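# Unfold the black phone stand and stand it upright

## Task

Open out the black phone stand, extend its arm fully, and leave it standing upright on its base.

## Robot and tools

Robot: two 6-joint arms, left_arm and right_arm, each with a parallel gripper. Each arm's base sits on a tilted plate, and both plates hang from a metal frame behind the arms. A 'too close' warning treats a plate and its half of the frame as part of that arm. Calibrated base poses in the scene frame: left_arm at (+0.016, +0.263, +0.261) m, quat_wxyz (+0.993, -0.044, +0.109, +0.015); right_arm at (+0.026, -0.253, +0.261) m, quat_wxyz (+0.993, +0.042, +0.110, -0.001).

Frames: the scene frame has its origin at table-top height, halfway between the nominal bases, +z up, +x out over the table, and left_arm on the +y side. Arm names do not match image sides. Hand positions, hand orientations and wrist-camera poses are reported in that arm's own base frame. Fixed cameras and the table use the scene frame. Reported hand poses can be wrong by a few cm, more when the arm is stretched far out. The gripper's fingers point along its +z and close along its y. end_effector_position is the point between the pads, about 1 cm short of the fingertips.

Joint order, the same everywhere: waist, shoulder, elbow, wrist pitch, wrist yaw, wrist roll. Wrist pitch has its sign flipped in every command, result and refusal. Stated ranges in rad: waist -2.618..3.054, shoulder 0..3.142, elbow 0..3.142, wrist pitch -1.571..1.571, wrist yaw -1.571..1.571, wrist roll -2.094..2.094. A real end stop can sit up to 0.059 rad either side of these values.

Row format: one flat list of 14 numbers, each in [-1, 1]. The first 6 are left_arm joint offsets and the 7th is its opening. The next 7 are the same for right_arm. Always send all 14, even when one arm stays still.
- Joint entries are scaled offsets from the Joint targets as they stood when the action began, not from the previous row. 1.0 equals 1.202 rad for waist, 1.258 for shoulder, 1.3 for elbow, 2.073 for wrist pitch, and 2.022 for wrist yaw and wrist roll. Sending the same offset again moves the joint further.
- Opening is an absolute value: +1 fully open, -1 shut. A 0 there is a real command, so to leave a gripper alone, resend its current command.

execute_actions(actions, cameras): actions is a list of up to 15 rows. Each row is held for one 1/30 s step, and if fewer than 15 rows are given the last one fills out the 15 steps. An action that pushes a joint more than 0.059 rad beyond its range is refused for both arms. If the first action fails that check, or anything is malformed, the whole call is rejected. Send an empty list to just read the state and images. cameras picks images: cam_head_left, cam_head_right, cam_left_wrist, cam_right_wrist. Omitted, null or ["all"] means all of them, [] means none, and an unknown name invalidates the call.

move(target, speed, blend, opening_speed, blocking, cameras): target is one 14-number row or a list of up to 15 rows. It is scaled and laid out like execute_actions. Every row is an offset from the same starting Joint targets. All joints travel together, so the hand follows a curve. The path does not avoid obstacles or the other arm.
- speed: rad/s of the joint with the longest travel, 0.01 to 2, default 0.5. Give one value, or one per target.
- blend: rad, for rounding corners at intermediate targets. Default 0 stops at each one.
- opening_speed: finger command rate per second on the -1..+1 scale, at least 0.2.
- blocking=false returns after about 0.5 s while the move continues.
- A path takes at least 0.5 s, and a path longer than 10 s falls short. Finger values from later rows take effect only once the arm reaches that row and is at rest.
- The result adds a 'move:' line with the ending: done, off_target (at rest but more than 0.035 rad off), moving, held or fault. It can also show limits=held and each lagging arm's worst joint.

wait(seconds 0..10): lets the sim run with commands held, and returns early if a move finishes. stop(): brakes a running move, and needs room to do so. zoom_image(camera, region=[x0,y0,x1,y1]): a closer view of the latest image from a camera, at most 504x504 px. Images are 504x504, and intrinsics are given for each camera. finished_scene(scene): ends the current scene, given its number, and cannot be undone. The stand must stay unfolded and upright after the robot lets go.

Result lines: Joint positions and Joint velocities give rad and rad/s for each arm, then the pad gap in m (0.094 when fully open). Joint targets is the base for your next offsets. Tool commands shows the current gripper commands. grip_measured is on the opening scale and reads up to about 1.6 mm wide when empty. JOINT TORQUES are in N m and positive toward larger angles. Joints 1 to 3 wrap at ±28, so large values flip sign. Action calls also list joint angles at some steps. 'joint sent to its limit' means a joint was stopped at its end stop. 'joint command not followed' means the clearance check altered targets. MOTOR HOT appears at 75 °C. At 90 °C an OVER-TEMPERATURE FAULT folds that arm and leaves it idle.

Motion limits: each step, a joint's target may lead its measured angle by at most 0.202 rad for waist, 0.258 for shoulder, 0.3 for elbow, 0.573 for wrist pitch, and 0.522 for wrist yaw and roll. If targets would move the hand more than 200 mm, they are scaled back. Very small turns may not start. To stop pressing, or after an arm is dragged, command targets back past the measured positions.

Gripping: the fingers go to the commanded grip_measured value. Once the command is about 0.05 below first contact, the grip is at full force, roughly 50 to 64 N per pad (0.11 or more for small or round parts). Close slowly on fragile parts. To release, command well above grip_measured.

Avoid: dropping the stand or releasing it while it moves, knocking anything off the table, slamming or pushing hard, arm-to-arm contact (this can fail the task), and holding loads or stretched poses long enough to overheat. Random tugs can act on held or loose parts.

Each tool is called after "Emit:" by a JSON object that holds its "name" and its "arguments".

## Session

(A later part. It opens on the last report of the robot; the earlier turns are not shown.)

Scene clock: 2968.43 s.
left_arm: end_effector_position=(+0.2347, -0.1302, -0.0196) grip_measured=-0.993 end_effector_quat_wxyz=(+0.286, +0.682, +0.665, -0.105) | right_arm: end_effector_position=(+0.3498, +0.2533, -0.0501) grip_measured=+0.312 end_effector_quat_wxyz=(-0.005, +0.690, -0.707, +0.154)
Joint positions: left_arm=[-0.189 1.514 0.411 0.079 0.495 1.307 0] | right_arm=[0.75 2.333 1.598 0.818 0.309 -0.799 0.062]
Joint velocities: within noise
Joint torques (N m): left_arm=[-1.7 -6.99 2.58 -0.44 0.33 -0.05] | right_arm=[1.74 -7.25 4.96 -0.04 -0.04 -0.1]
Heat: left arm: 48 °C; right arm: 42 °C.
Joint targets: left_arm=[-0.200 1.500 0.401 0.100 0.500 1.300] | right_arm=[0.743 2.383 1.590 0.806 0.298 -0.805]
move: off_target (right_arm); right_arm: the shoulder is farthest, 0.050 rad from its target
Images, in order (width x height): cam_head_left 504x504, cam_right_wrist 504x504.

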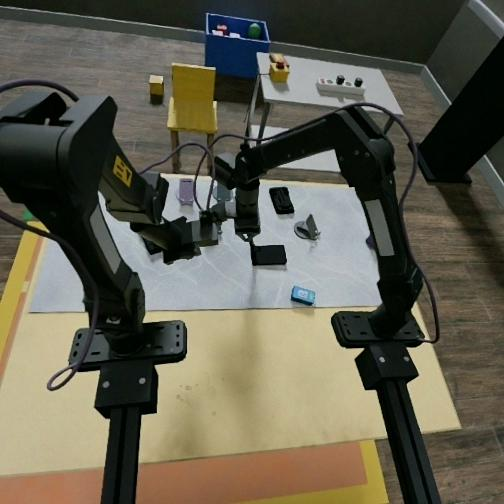

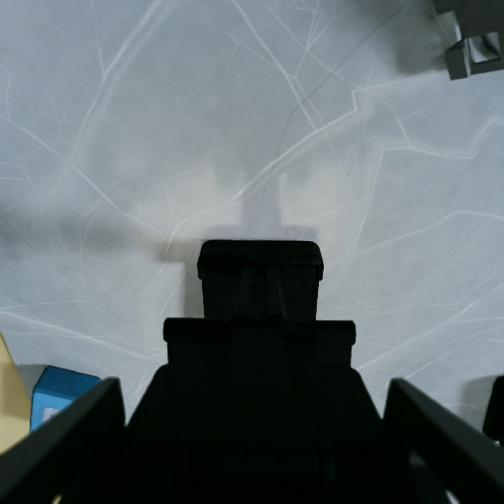

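Emit:
{"name": "move", "arguments": {"target": [[-0.5824,0,0,0,-0.4946,-0.0989,-1,0,0,0,0,0,0,-1],[-0.7991,0.5955,0.085,-0.4667,-0.7435,-0.2056,-1,0,0,0,0,0,0,-1]], "speed": [0.7,0.5], "blend": 0.05}}

Scene clock: 2975.57 s.
left_arm: end_effector_position=(+0.2638, -0.2209, -0.0537) grip_measured=-0.993 end_effector_quat_wxyz=(+0.354, +0.621, +0.570, +0.405) | right_arm: end_effector_position=(+0.3498, +0.2533, -0.0501) grip_measured=+0.312 end_effector_quat_wxyz=(-0.005, +0.690, -0.707, +0.154)
Joint positions: left_arm=[-1.149 2.233 0.5 -0.858 -0.99 0.895 0] | right_arm=[0.75 2.333 1.598 0.818 0.309 -0.799 0.062]
Joint velocities: within noise
Joint torques (N m): left_arm=[-3.15 -7.1 2.4 -1.36 -0.46 -0.13] | right_arm=[1.77 -7.38 4.81 -0.04 -0.05 -0.09]
Heat: left arm: 47 °C; right arm: 42 °C.
Joint targets: left_arm=[-1.160 2.249 0.511 -0.868 -1.003 0.885] | right_arm=[0.743 2.383 1.590 0.806 0.298 -0.805]
move: off_target (right_arm); right_arm: the shoulder is farthest, 0.050 rad from its target

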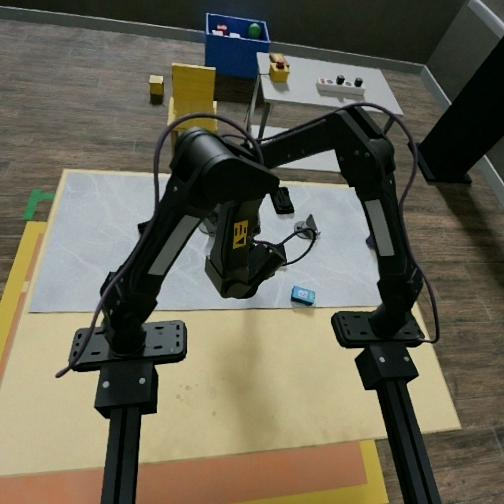

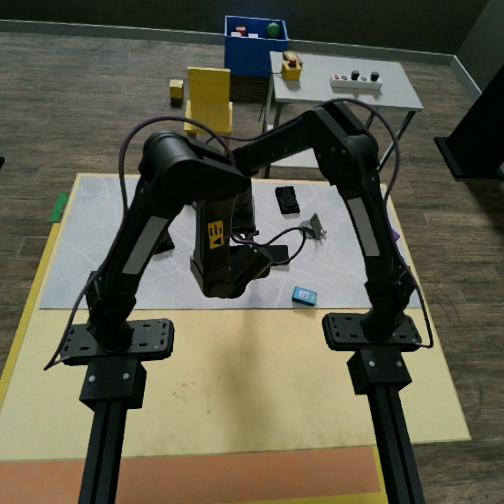

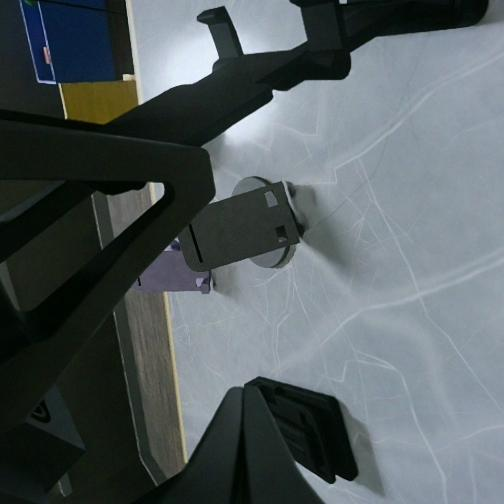

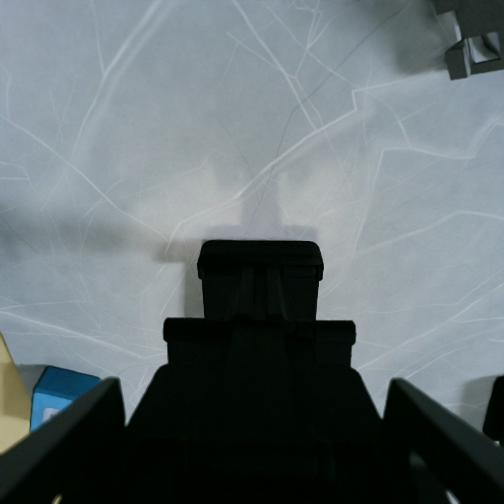

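Emit:
{"name": "zoom_image", "arguments": {"camera": "cam_left_wrist", "region": [100, 0, 504, 300]}}

Scaled by 1.248 from the camera's 504x504 image, which has a finer 720x720 frame.

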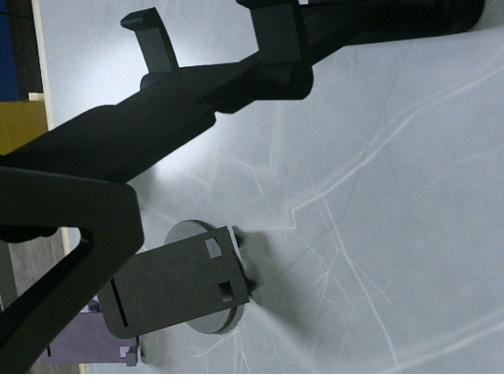

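Emit:
{"name": "move", "arguments": {"target": [0.1032,0.2637,0.2001,-0.0959,0.0425,0.0769,-1,0,0,0,0,0,0,-1], "speed": 0.15}}

Emit:
{"name": "zoom_image", "arguments": {"camera": "cam_left_wrist", "region": [50, 50, 500, 500]}}

Emit:
{"name": "zoom_image", "arguments": {"camera": "cam_right_wrist", "region": [0, 150, 300, 450]}}

Scene clock: 2999.47 s.
left_arm: end_effector_position=(+0.3124, -0.2527, -0.1084) grip_measured=-0.993 end_effector_quat_wxyz=(+0.362, +0.617, +0.568, +0.406) | right_arm: end_effector_position=(+0.3498, +0.2533, -0.0501) grip_measured=+0.312 end_effector_quat_wxyz=(-0.005, +0.690, -0.707, +0.154)
Joint positions: left_arm=[-1.044 2.559 0.763 -1.057 -0.922 1.04 0] | right_arm=[0.75 2.333 1.598 0.818 0.309 -0.799 0.062]
Joint velocities: within noise
Joint torques (N m): left_arm=[-1.7 -8.8 1.89 -1.44 -0.17 0] | right_arm=[1.73 -7.34 4.97 -0.04 -0.05 -0.1]
Heat: left arm: 46 °C; right arm: 42 °C.
Joint targets: left_arm=[-1.036 2.581 0.771 -1.067 -0.917 1.040] | right_arm=[0.743 2.383 1.590 0.806 0.298 -0.805]
move: off_target (right_arm); right_arm: the shoulder is farthest, 0.050 rad from its target

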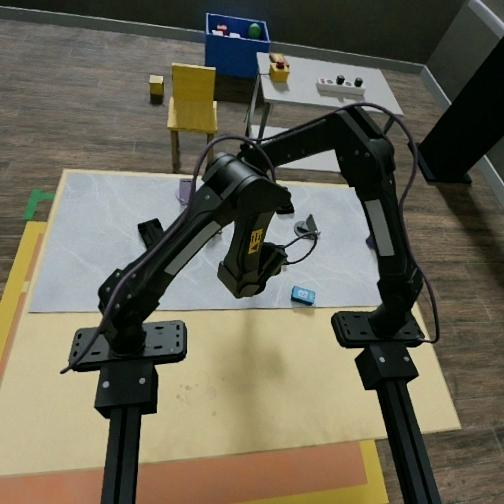

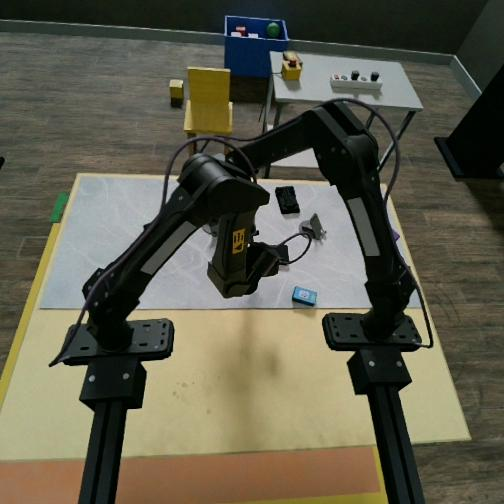

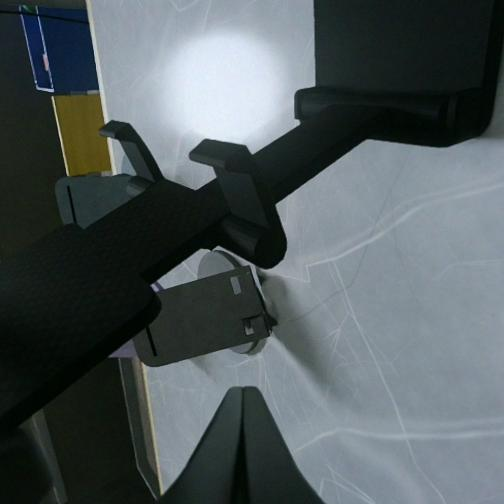

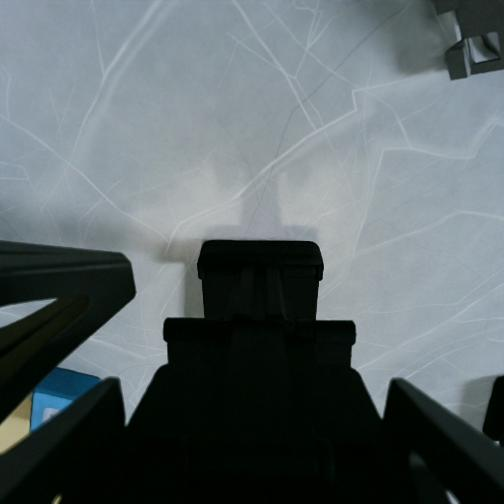

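Scaled by 1.120 from the camera's 504x504 image, which has a finer 720x720 frame.

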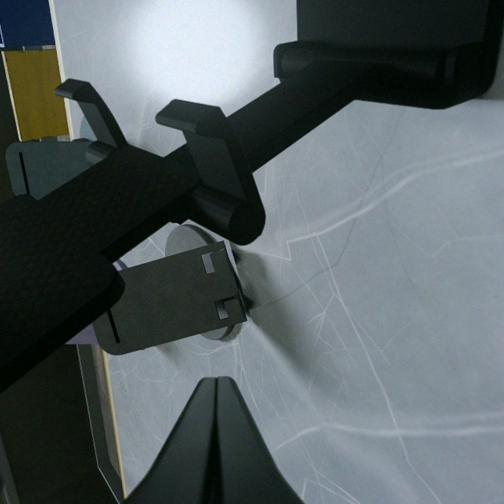

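Scaled by 1.680 from the camera's 504x504 image, which has a finer 720x720 frame.

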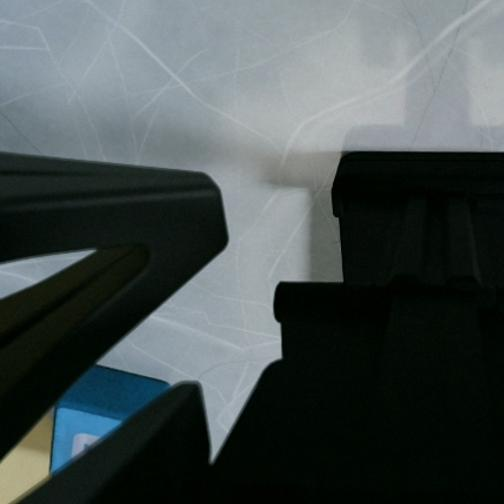

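Emit:
{"name": "move", "arguments": {"target": [0.0549,0.0323,0.0192,-0.0337,0.0246,0.0346,-1,0,0,0,0,0,0,-1], "speed": 0.1, "cameras": ["cam_left_wrist","cam_right_wrist"]}}

Emit:
{"name": "zoom_image", "arguments": {"camera": "cam_right_wrist", "region": [0, 150, 300, 450]}}

Scene clock: 3027.67 s.
left_arm: end_effector_position=(+0.3318, -0.2456, -0.1140) grip_measured=-0.993 end_effector_quat_wxyz=(+0.363, +0.616, +0.569, +0.407) | right_arm: end_effector_position=(+0.3498, +0.2533, -0.0501) grip_measured=+0.312 end_effector_quat_wxyz=(-0.005, +0.690, -0.707, +0.154)
Joint positions: left_arm=[-0.977 2.599 0.788 -1.127 -0.874 1.11 0] | right_arm=[0.75 2.333 1.598 0.818 0.309 -0.799 0.062]
Joint velocities: within noise
Joint torques (N m): left_arm=[-1.66 -8.92 1.89 -1.59 -0.11 -0.03] | right_arm=[1.95 -7.35 4.89 -0.08 -0.07 -0.09]
Heat: left arm: 46 °C; right arm: 42 °C.
Joint targets: left_arm=[-0.971 2.621 0.796 -1.137 -0.867 1.110] | right_arm=[0.743 2.383 1.590 0.806 0.298 -0.805]
move: off_target (right_arm); right_arm: the shoulder is farthest, 0.050 rad from its target
Images, in order (width x height): cam_left_wrist 504x504, cam_right_wrist 504x504.

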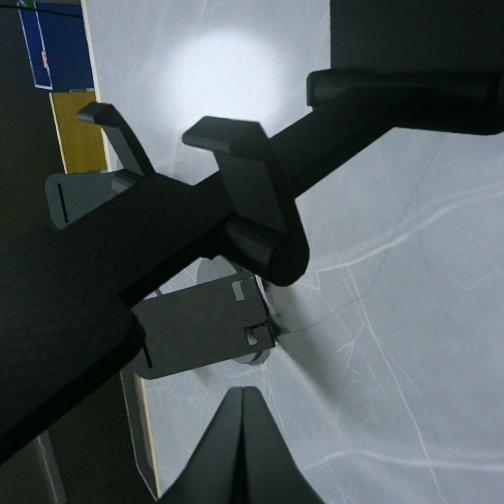

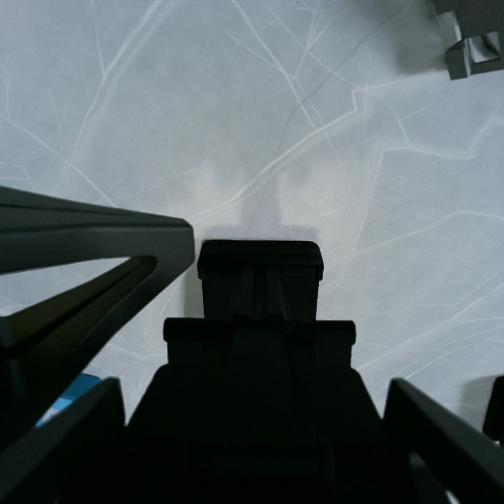

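Scaled by 1.680 from the camera's 504x504 image, which has a finer 720x720 frame.

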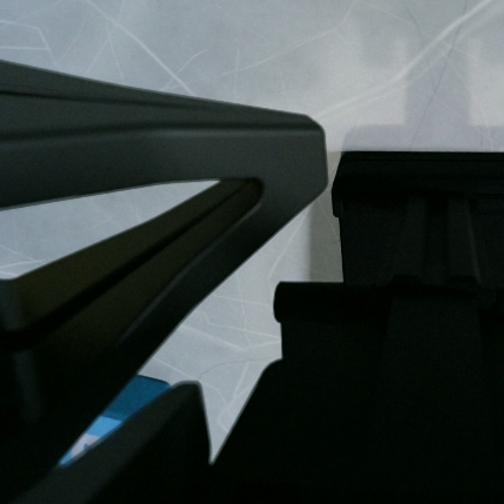

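Emit:
{"name": "move", "arguments": {"target": [-0.0439,0.0052,0.0839,0.0702,-0.02,-0.0275,-1,0,0,0,0,0,0,-1], "speed": 0.08, "cameras": ["cam_left_wrist","cam_right_wrist"]}}

Emit:
{"name": "zoom_image", "arguments": {"camera": "cam_right_wrist", "region": [0, 150, 300, 450]}}

Scene clock: 3039.07 s.
left_arm: end_effector_position=(+0.3380, -0.2732, -0.1137) grip_measured=-0.993 end_effector_quat_wxyz=(+0.369, +0.610, +0.573, +0.404) | right_arm: end_effector_position=(+0.3498, +0.2534, -0.0501) grip_measured=+0.312 end_effector_quat_wxyz=(-0.005, +0.690, -0.707, +0.154)
Joint positions: left_arm=[-1.009 2.603 0.895 -1.009 -0.897 1.065 0] | right_arm=[0.75 2.333 1.598 0.818 0.309 -0.799 0.062]
Joint velocities: within noise
Joint torques (N m): left_arm=[-3.79 -9.42 2.56 -1.25 -0.33 -0.07] | right_arm=[1.81 -7.19 4.92 -0.04 -0.07 -0.11]
Heat: left arm: 46 °C; right arm: 42 °C.
Joint targets: left_arm=[-1.023 2.628 0.905 -0.991 -0.908 1.054] | right_arm=[0.743 2.383 1.590 0.806 0.298 -0.805]
move: off_target (right_arm); right_arm: the shoulder is farthest, 0.050 rad from its target
Images, in order (width x height): cam_left_wrist 504x504, cam_right_wrist 504x504.

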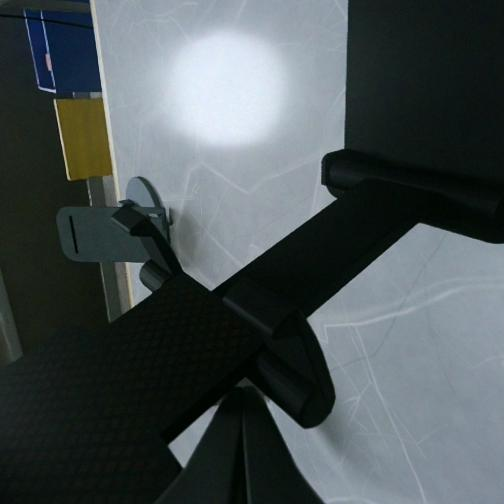

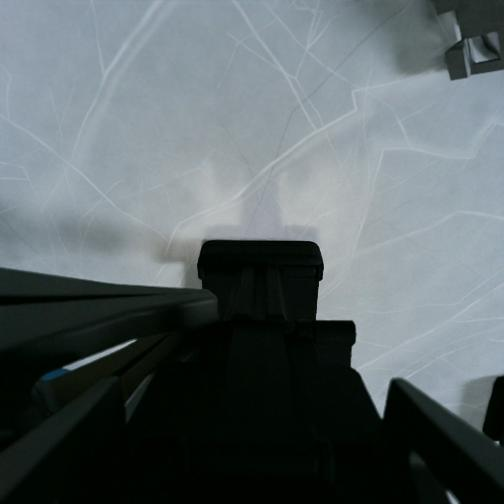

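Scaled by 1.680 from the camera's 504x504 image, which has a finer 720x720 frame.

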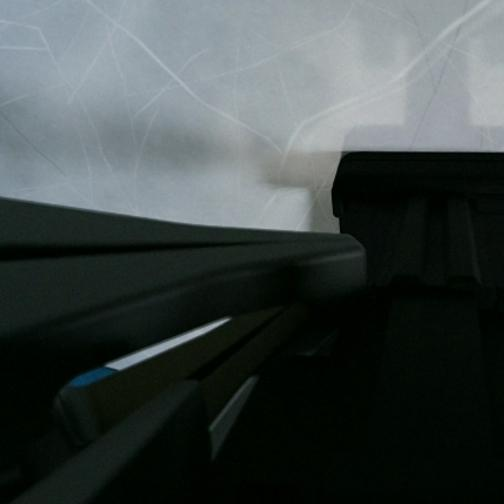

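Emit:
{"name": "move", "arguments": {"target": [-0.019,0.0102,0.0473,0.0333,-0.008,-0.0125,-1,0,0,0,0,0,0,-1], "speed": 0.06, "cameras": ["cam_left_wrist","cam_right_wrist"]}}

Emit:
{"name": "move", "arguments": {"target": [-0.019,0.0102,0.0473,0.0333,-0.008,-0.0125,-1,0,0,0,0,0,0,-1], "speed": 0.06, "cameras": ["cam_left_wrist","cam_right_wrist"]}}

Scene clock: 3046.10 s.
left_arm: end_effector_position=(+0.3389, -0.2772, -0.1151) grip_measured=-0.993 end_effector_quat_wxyz=(+0.358, +0.602, +0.576, +0.422) | right_arm: end_effector_position=(+0.3502, +0.2524, -0.0507) grip_measured=+0.312 end_effector_quat_wxyz=(-0.004, +0.690, -0.707, +0.155)
Joint positions: left_arm=[-1.026 2.617 0.948 -0.933 -0.954 1.039 0] | right_arm=[0.749 2.335 1.598 0.818 0.312 -0.801 0.062]
Joint velocities: left_arm=[-0.012 0.017 0.017 0.125 0.022 -0.154 0.001] | right_arm=[within noise]
Joint torques (N m): left_arm=[-4.45 -9.94 3.51 -1.25 0.02 -0.07] | right_arm=[1.85 -7.39 4.89 -0.04 -0.1 -0.09]
Heat: left arm: 46 °C; right arm: 42 °C.
Joint targets: left_arm=[-1.046 2.641 0.966 -0.922 -0.924 1.029] | right_arm=[0.743 2.382 1.590 0.806 0.298 -0.805]
move: off_target (right_arm); right_arm: the shoulder is farthest, 0.048 rad from its target
Images, in order (width x height): cam_left_wrist 504x504, cam_right_wrist 504x504.

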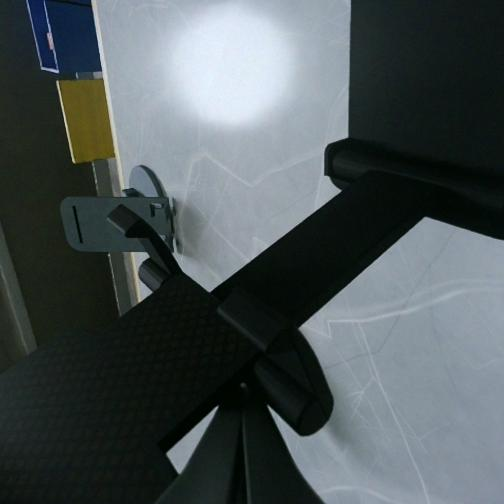

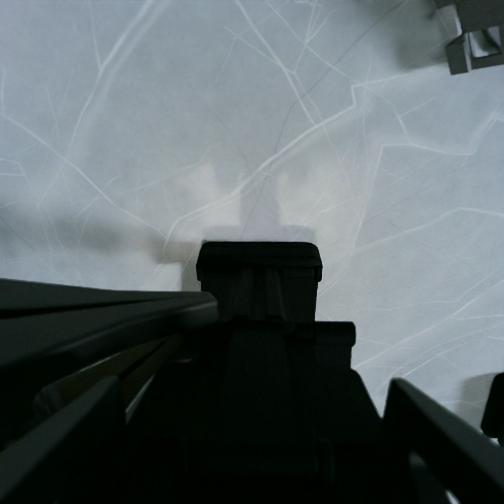

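Scene clock: 3047.57 s.
left_arm: end_effector_position=(+0.3398, -0.2878, -0.1176) grip_measured=-0.993 end_effector_quat_wxyz=(+0.352, +0.601, +0.577, +0.427) | right_arm: end_effector_position=(+0.3519, +0.2466, -0.0531) grip_measured=+0.312 end_effector_quat_wxyz=(+0.002, +0.689, -0.707, +0.163)
Joint positions: left_arm=[-1.043 2.629 1.006 -0.858 -0.977 1.014 0] | right_arm=[0.743 2.343 1.598 0.821 0.328 -0.803 0.062]
Joint velocities: within noise
Joint torques (N m): left_arm=[-5.11 -10.04 3.92 -1.31 0.09 -0.05] | right_arm=[2.3 -7.95 4.9 -0.04 -0.27 -0.06]
Heat: left arm: 46 °C; right arm: 42 °C.
Joint targets: left_arm=[-1.069 2.654 1.028 -0.853 -0.940 1.004] | right_arm=[0.743 2.383 1.590 0.805 0.298 -0.805]
move: off_target (left_arm, right_arm); left_arm: the wrist yaw is farthest, 0.037 rad from its target; right_arm: the shoulder is farthest, 0.039 rad from its target
Images, in order (width x height): cam_left_wrist 504x504, cam_right_wrist 504x504.

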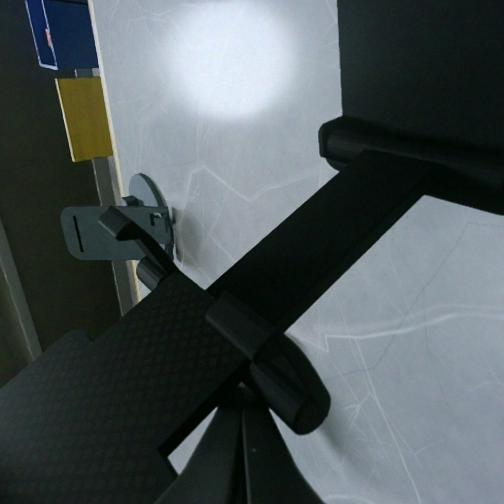

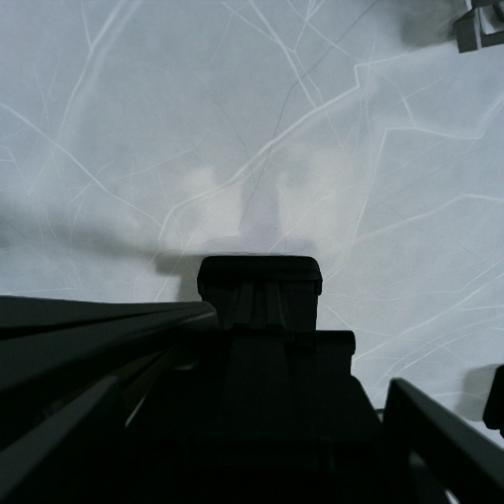

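Emit:
{"name": "move", "arguments": {"target": [[0.0379,-0.0205,-0.0946,-0.0665,0.0161,0.025,-1,0,0,0,0,0,0,-1],[0.0815,-0.0262,-0.1785,-0.137,0.0361,0.0524,-1,0,0,0,0,0,0,-1],[-0.0757,-0.3219,-0.3977,-0.0072,-0.0312,-0.0589,-1,0,0,0,0,0,0,-1],[0.1406,-0.9173,-0.4831,0.4597,0.2176,0.0475,-1,0,0,0,0,0,0,-1]], "speed": [0.15,0.2,0.4,0.6], "blend": 0.02}}

Emit:
{"name": "zoom_image", "arguments": {"camera": "cam_right_wrist", "region": [100, 200, 400, 500]}}

Scene clock: 3102.27 s.
left_arm: end_effector_position=(+0.2258, -0.1459, -0.0186) grip_measured=-0.993 end_effector_quat_wxyz=(+0.161, +0.774, +0.552, +0.264) | right_arm: end_effector_position=(+0.3515, +0.2469, -0.0532) grip_measured=+0.312 end_effector_quat_wxyz=(+0.003, +0.689, -0.707, +0.162)
Joint positions: left_arm=[-0.907 1.514 0.411 0.082 -0.51 1.097 0] | right_arm=[0.743 2.343 1.598 0.822 0.325 -0.803 0.062]
Joint velocities: within noise
Joint torques (N m): left_arm=[-0.42 -6.48 3.1 -0.62 -0.04 0.01] | right_arm=[2.45 -8.06 4.81 -0.08 -0.23 -0.03]
Heat: left arm: 50 °C; right arm: 45 °C.
Joint targets: left_arm=[-0.900 1.500 0.400 0.100 -0.500 1.100] | right_arm=[0.743 2.383 1.590 0.806 0.298 -0.805]
move: off_target (right_arm); right_arm: the shoulder is farthest, 0.040 rad from its target

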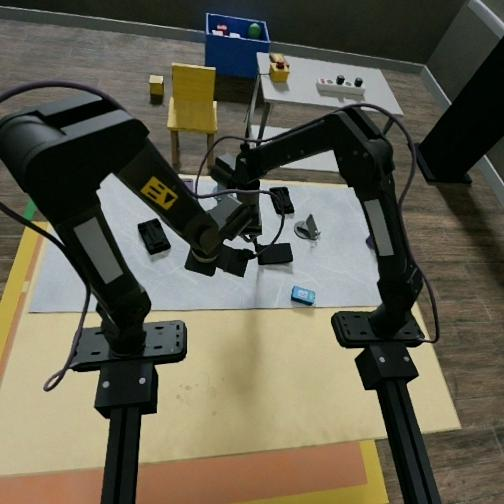

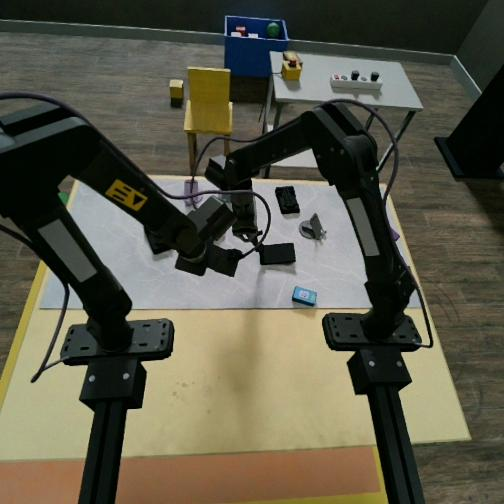

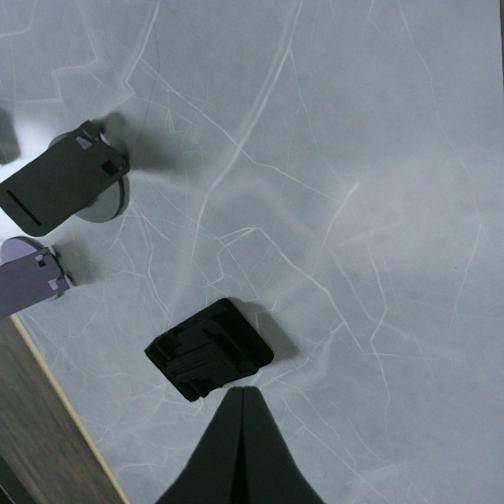

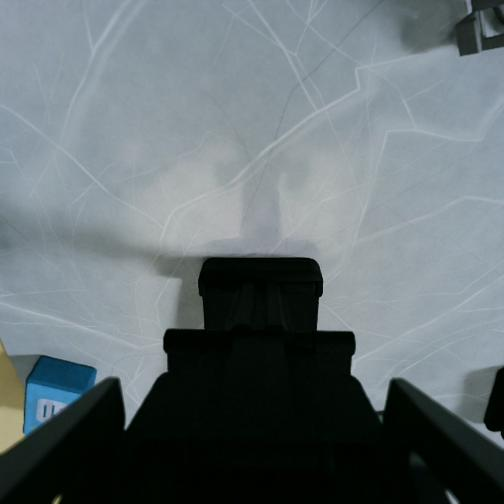

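Scaled by 1.680 from the camera's 504x504 image, which has a finer 720x720 frame.

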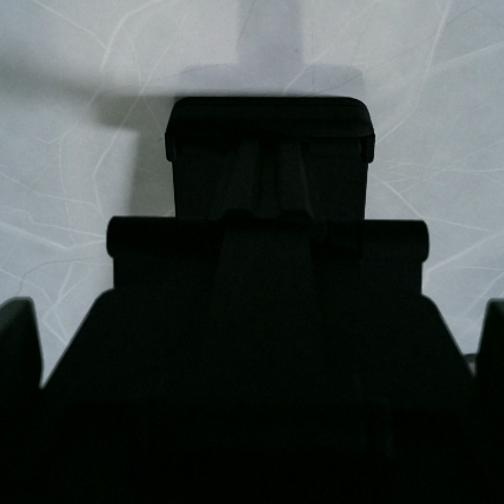

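Emit:
{"name": "move", "arguments": {"target": [[0,0,0,0,0,0,-1,0,-0.0358,0,0.0217,0,0,-1],[0,0,0,0,0,0,-1,0.0181,-0.0448,0.0207,0.0267,0.0182,-0.1468,-1],[0,0,0,0,0,0,-1,0.0058,0.0074,0.0122,-0.0127,0.0182,-0.1547,-1]], "speed": [0.15,0.2,0.06], "cameras": ["cam_right_wrist","cam_head_left"]}}

Emit:
{"name": "zoom_image", "arguments": {"camera": "cam_head_left", "region": [200, 180, 340, 320]}}

Scene clock: 3126.77 s.
left_arm: end_effector_position=(+0.2256, -0.1458, -0.0188) grip_measured=-0.993 end_effector_quat_wxyz=(+0.161, +0.775, +0.552, +0.264) | right_arm: end_effector_position=(+0.3488, +0.2450, -0.0534) grip_measured=+0.312 end_effector_quat_wxyz=(+0.035, +0.788, -0.592, +0.165)
Joint positions: left_arm=[-0.907 1.514 0.411 0.083 -0.509 1.097 0] | right_arm=[0.749 2.345 1.598 0.835 0.338 -1.103 0.062]
Joint velocities: within noise
Joint torques (N m): left_arm=[-0.44 -6.37 3.38 -0.64 -0.1 0.05] | right_arm=[2.41 -7.46 6.16 -0.42 0.05 -0.19]
Heat: left arm: 47 °C; right arm: 46 °C.
Joint targets: left_arm=[-0.900 1.500 0.400 0.100 -0.500 1.100] | right_arm=[0.750 2.392 1.606 0.779 0.335 -1.118]
move: off_target (right_arm); right_arm: the wrist pitch is farthest, 0.056 rad from its target
Images, in order (width x height): cam_head_left 504x504, cam_right_wrist 504x504.

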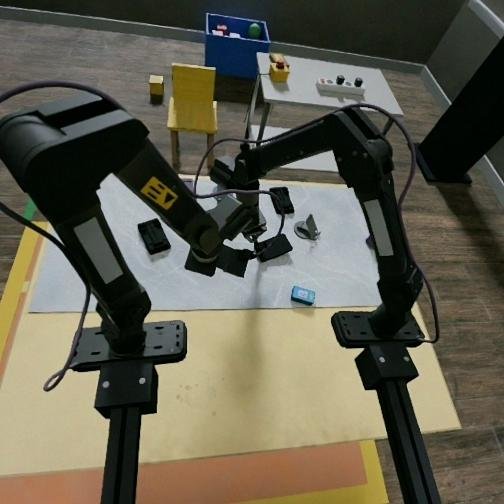

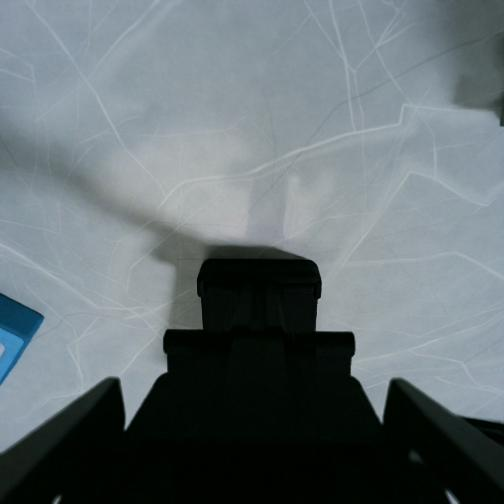

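Scaled by 3.600 from the camera's 504x504 image, which has a finer 720x720 frame.

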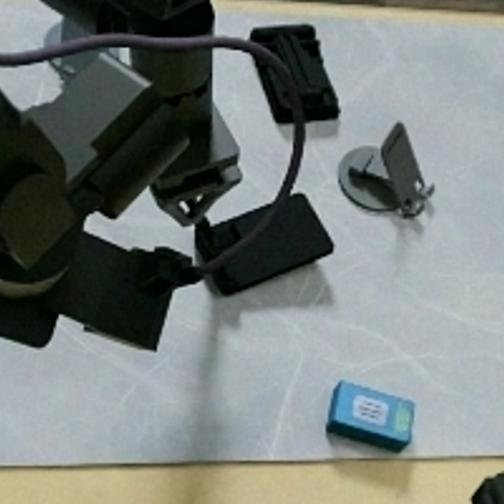

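Emit:
{"name": "move", "arguments": {"target": [[0.5824,0,0,0,0.4451,-0.544,-1,0,-0.103,0,0.0627,0,0,-1],[0.8319,0.159,0.3077,-0.193,0.6924,-0.8408,-0.2,0,-0.103,0,0.0627,0,0,-1]], "speed": [0.6,0.7], "cameras": ["cam_head_left"]}}

Emit:
{"name": "move", "arguments": {"target": [0,0,0,0,0,0,-0.2,0.2688,-0.4402,-0.8085,-0.7039,0.3435,-0.0049,-1], "speed": 0.35}}

Scene clock: 3185.37 s.
left_arm: end_effector_position=(+0.4113, -0.0977, +0.1238) grip_measured=-0.202 end_effector_quat_wxyz=(+0.313, -0.086, +0.820, -0.472) | right_arm: end_effector_position=(+0.3456, +0.2414, -0.0363) grip_measured=+0.312 end_effector_quat_wxyz=(+0.039, +0.791, -0.588, +0.165)
Joint positions: left_arm=[0.097 1.68 0.787 -0.29 0.884 -0.6 0.037] | right_arm=[0.749 2.303 1.598 0.884 0.341 -1.11 0.062]
Joint velocities: within noise
Joint torques (N m): left_arm=[-0.39 -7.77 5.76 -1.48 0.49 0.02] | right_arm=[2.44 -13.83 6.28 0.38 0.07 -0.12]
Heat: left arm: 44 °C; right arm: 43 °C.
Joint targets: left_arm=[0.100 1.700 0.800 -0.300 0.900 -0.600] | right_arm=[0.750 2.262 1.606 0.909 0.335 -1.118]
move: off_target (right_arm); right_arm: the shoulder is farthest, 0.041 rad from its target
Images, in order (width x height): cam_head_left 504x504.

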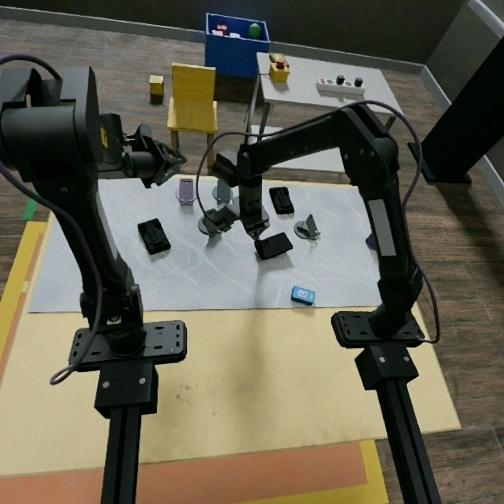

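Scene clock: 3190.27 s.
left_arm: end_effector_position=(+0.4113, -0.0977, +0.1239) grip_measured=-0.202 end_effector_quat_wxyz=(+0.313, -0.086, +0.820, -0.472) | right_arm: end_effector_position=(+0.3001, +0.2296, +0.0770) grip_measured=+0.311 end_effector_quat_wxyz=(-0.377, +0.596, -0.552, +0.444)
Joint positions: left_arm=[0.097 1.68 0.787 -0.291 0.885 -0.601 0.037] | right_arm=[1.06 1.739 0.568 -0.526 1.007 -1.123 0.062]
Joint velocities: within noise
Joint torques (N m): left_arm=[-0.51 -7.87 6.02 -1.47 0.48 0.04] | right_arm=[2.59 -8.21 4.16 -1.44 0.6 -0.08]
Heat: left arm: 44 °C; right arm: 44 °C.
Joint targets: left_arm=[0.100 1.700 0.800 -0.300 0.900 -0.600] | right_arm=[1.073 1.709 0.554 -0.550 1.030 -1.127]
move: done

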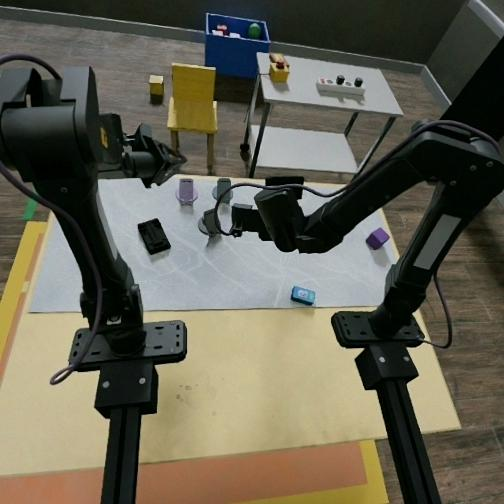

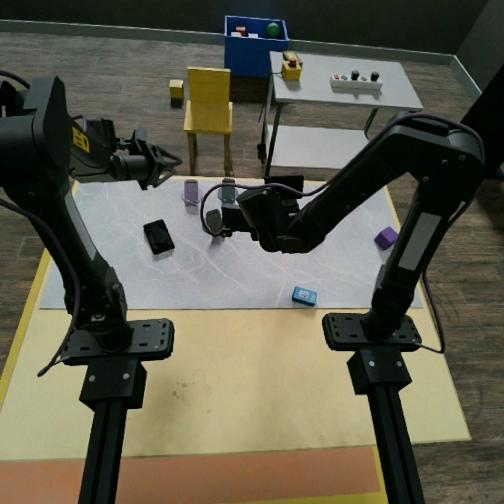

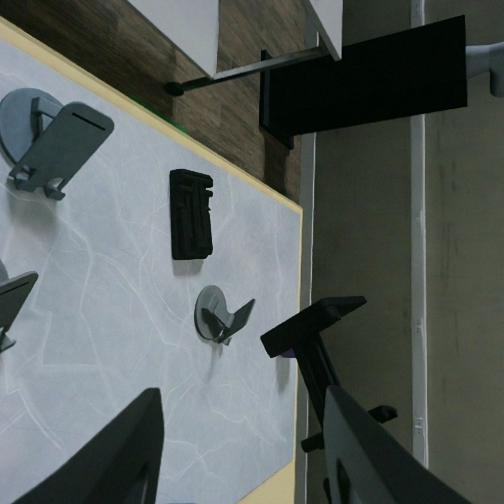

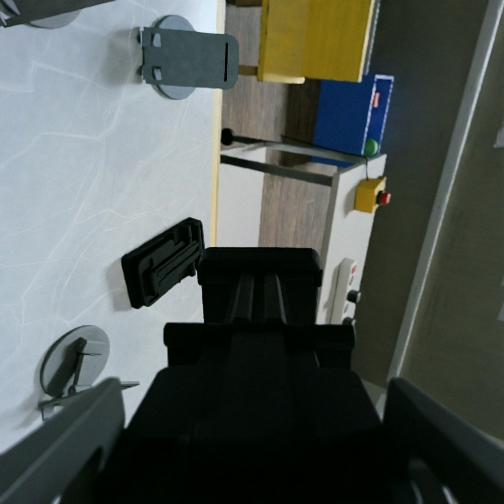

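Emit:
{"name": "zoom_image", "arguments": {"camera": "cam_left_wrist", "region": [240, 270, 440, 470]}}

Scaled by 2.520 from the camera's 504x504 image, which has a finer 720x720 frame.

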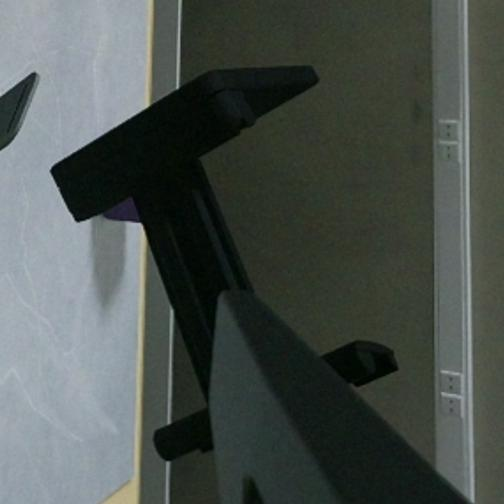

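Emit:
{"name": "move", "arguments": {"target": [-0.2255,0.5342,0.1769,-0.3232,0.2324,-0.4624,0.0,0,0,0,0,0,0,-1], "speed": 0.4}}

Emit:
{"name": "zoom_image", "arguments": {"camera": "cam_left_wrist", "region": [100, 150, 454, 504]}}

Scene clock: 3218.40 s.
left_arm: end_effector_position=(+0.3886, -0.2389, +0.0417) grip_measured=-0.002 end_effector_quat_wxyz=(-0.099, -0.136, +0.722, -0.671) | right_arm: end_effector_position=(+0.3001, +0.2296, +0.0771) grip_measured=+0.311 end_effector_quat_wxyz=(-0.377, +0.596, -0.552, +0.444)
Joint positions: left_arm=[-0.162 2.352 1.014 -0.961 1.353 -1.535 0.047] | right_arm=[1.06 1.739 0.568 -0.526 1.007 -1.123 0.062]
Joint velocities: within noise
Joint torques (N m): left_arm=[-2.21 -10.88 3.9 -1.46 0.45 0.05] | right_arm=[2.44 -8.05 4.3 -1.41 0.54 -0.06]
Heat: left arm: 44 °C; right arm: 42 °C.
Joint targets: left_arm=[-0.171 2.372 1.030 -0.970 1.370 -1.535] | right_arm=[1.073 1.709 0.554 -0.550 1.029 -1.128]
move: done

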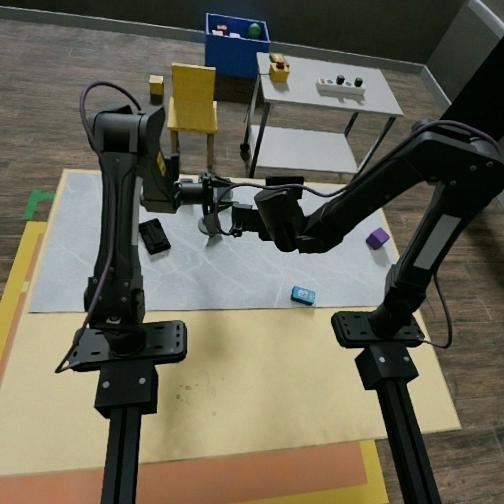

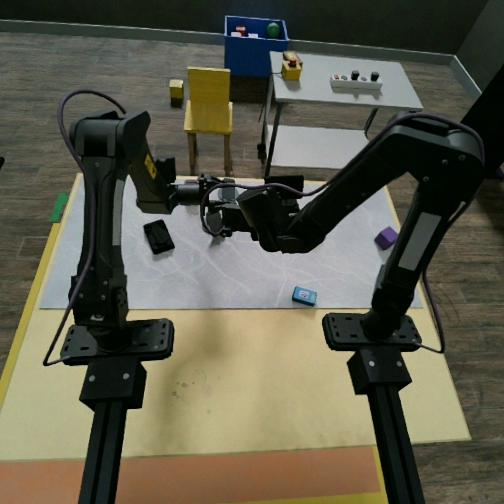

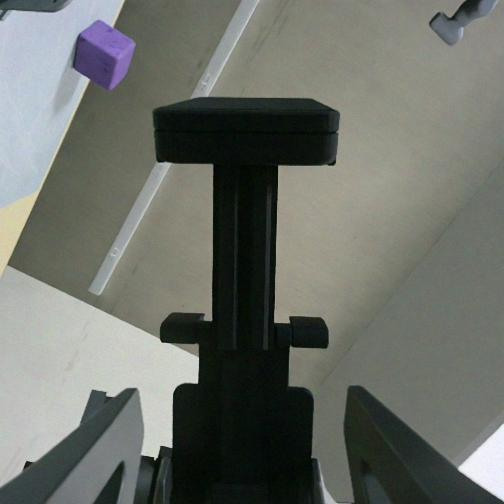

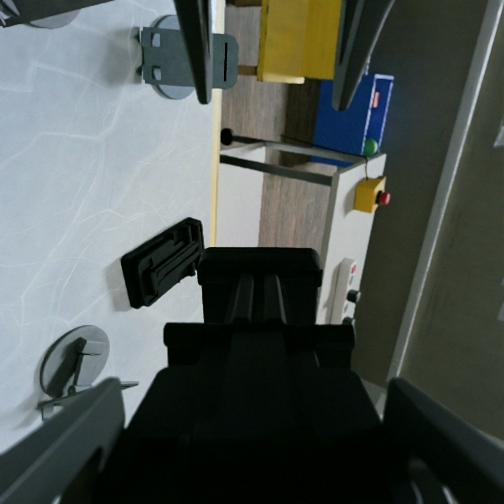

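Scaled by 1.424 from the camera's 504x504 image, which has a finer 720x720 frame.

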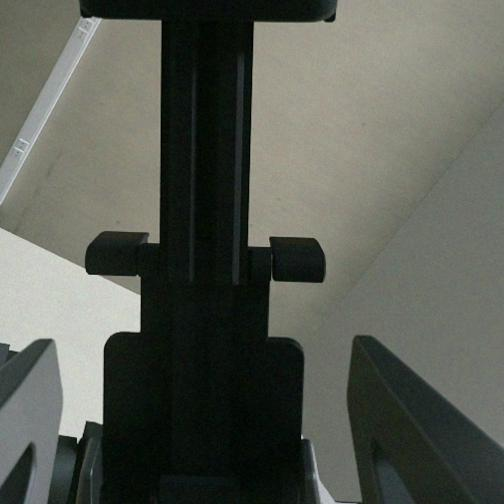

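Emit:
{"name": "move", "arguments": {"target": [-0.138,0.1025,0.1326,-0.059,-0.0793,-0.0845,0.0,0,0,0,0,0,0,-1], "speed": 0.12, "cameras": ["cam_left_wrist","cam_right_wrist"]}}

Scene clock: 3232.63 s.
left_arm: end_effector_position=(+0.4049, -0.3124, +0.0365) grip_measured=-0.002 end_effector_quat_wxyz=(-0.102, -0.128, +0.721, -0.674) | right_arm: end_effector_position=(+0.3001, +0.2296, +0.0771) grip_measured=+0.311 end_effector_quat_wxyz=(-0.377, +0.596, -0.552, +0.444)
Joint positions: left_arm=[-0.327 2.475 1.187 -1.083 1.212 -1.706 0.047] | right_arm=[1.06 1.739 0.568 -0.526 1.007 -1.123 0.062]
Joint velocities: within noise
Joint torques (N m): left_arm=[-3 -11.37 4.57 -1.64 0.22 0.01] | right_arm=[2.59 -8.17 4.25 -1.39 0.56 -0.08]
Heat: left arm: 44 °C; right arm: 42 °C.
Joint targets: left_arm=[-0.337 2.501 1.202 -1.092 1.209 -1.706] | right_arm=[1.073 1.709 0.554 -0.550 1.029 -1.127]
move: done
Images, in order (width x height): cam_left_wrist 504x504, cam_right_wrist 504x504.

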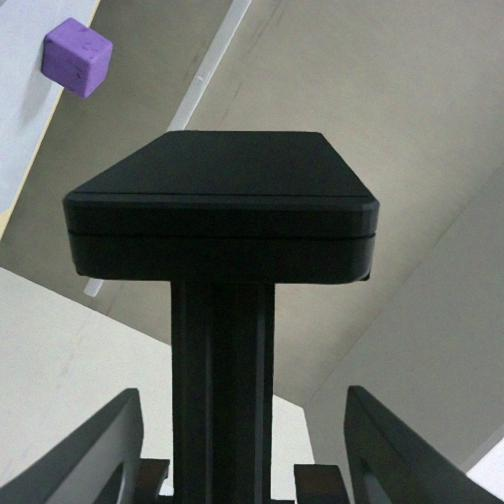

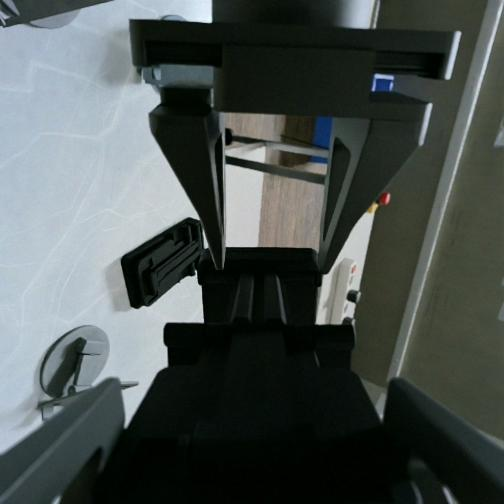

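Emit:
{"name": "move", "arguments": {"target": [-0.0284,0.0418,0.0482,-0.0037,-0.0163,-0.0089,0.0,0,0,0,0,0,0,-1], "speed": 0.08, "cameras": ["cam_left_wrist","cam_right_wrist"]}}

Scene clock: 3243.47 s.
left_arm: end_effector_position=(+0.4110, -0.3284, +0.0279) grip_measured=-0.002 end_effector_quat_wxyz=(-0.101, -0.129, +0.720, -0.674) | right_arm: end_effector_position=(+0.3001, +0.2296, +0.0771) grip_measured=+0.311 end_effector_quat_wxyz=(-0.377, +0.596, -0.552, +0.444)
Joint positions: left_arm=[-0.358 2.527 1.249 -1.091 1.179 -1.724 0.047] | right_arm=[1.06 1.739 0.568 -0.526 1.007 -1.123 0.062]
Joint velocities: within noise
Joint torques (N m): left_arm=[-3.21 -11.59 4.55 -1.66 0.2 -0.01] | right_arm=[2.4 -8.13 4.26 -1.4 0.53 -0.06]
Heat: left arm: 45 °C; right arm: 42 °C.
Joint targets: left_arm=[-0.371 2.553 1.265 -1.100 1.176 -1.724] | right_arm=[1.073 1.709 0.554 -0.550 1.029 -1.127]
move: done
Images, in order (width x height): cam_left_wrist 504x504, cam_right_wrist 504x504.

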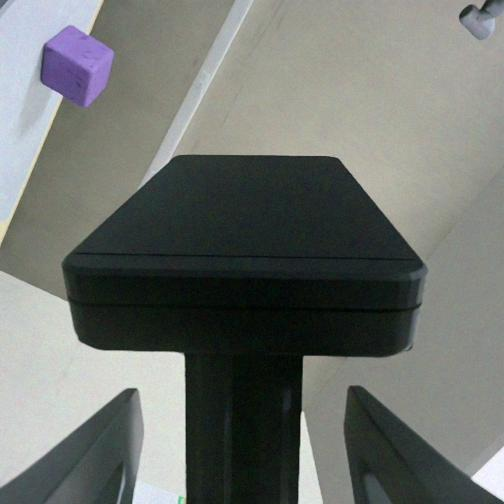

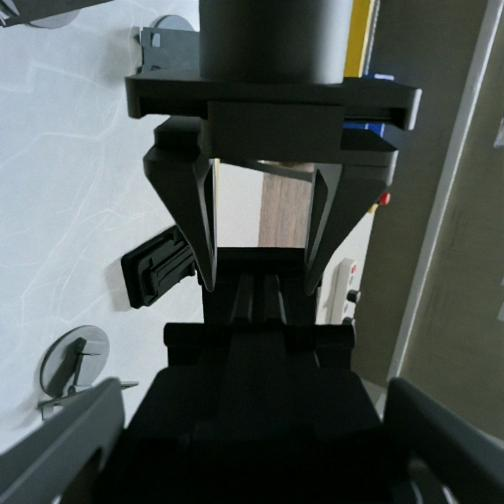

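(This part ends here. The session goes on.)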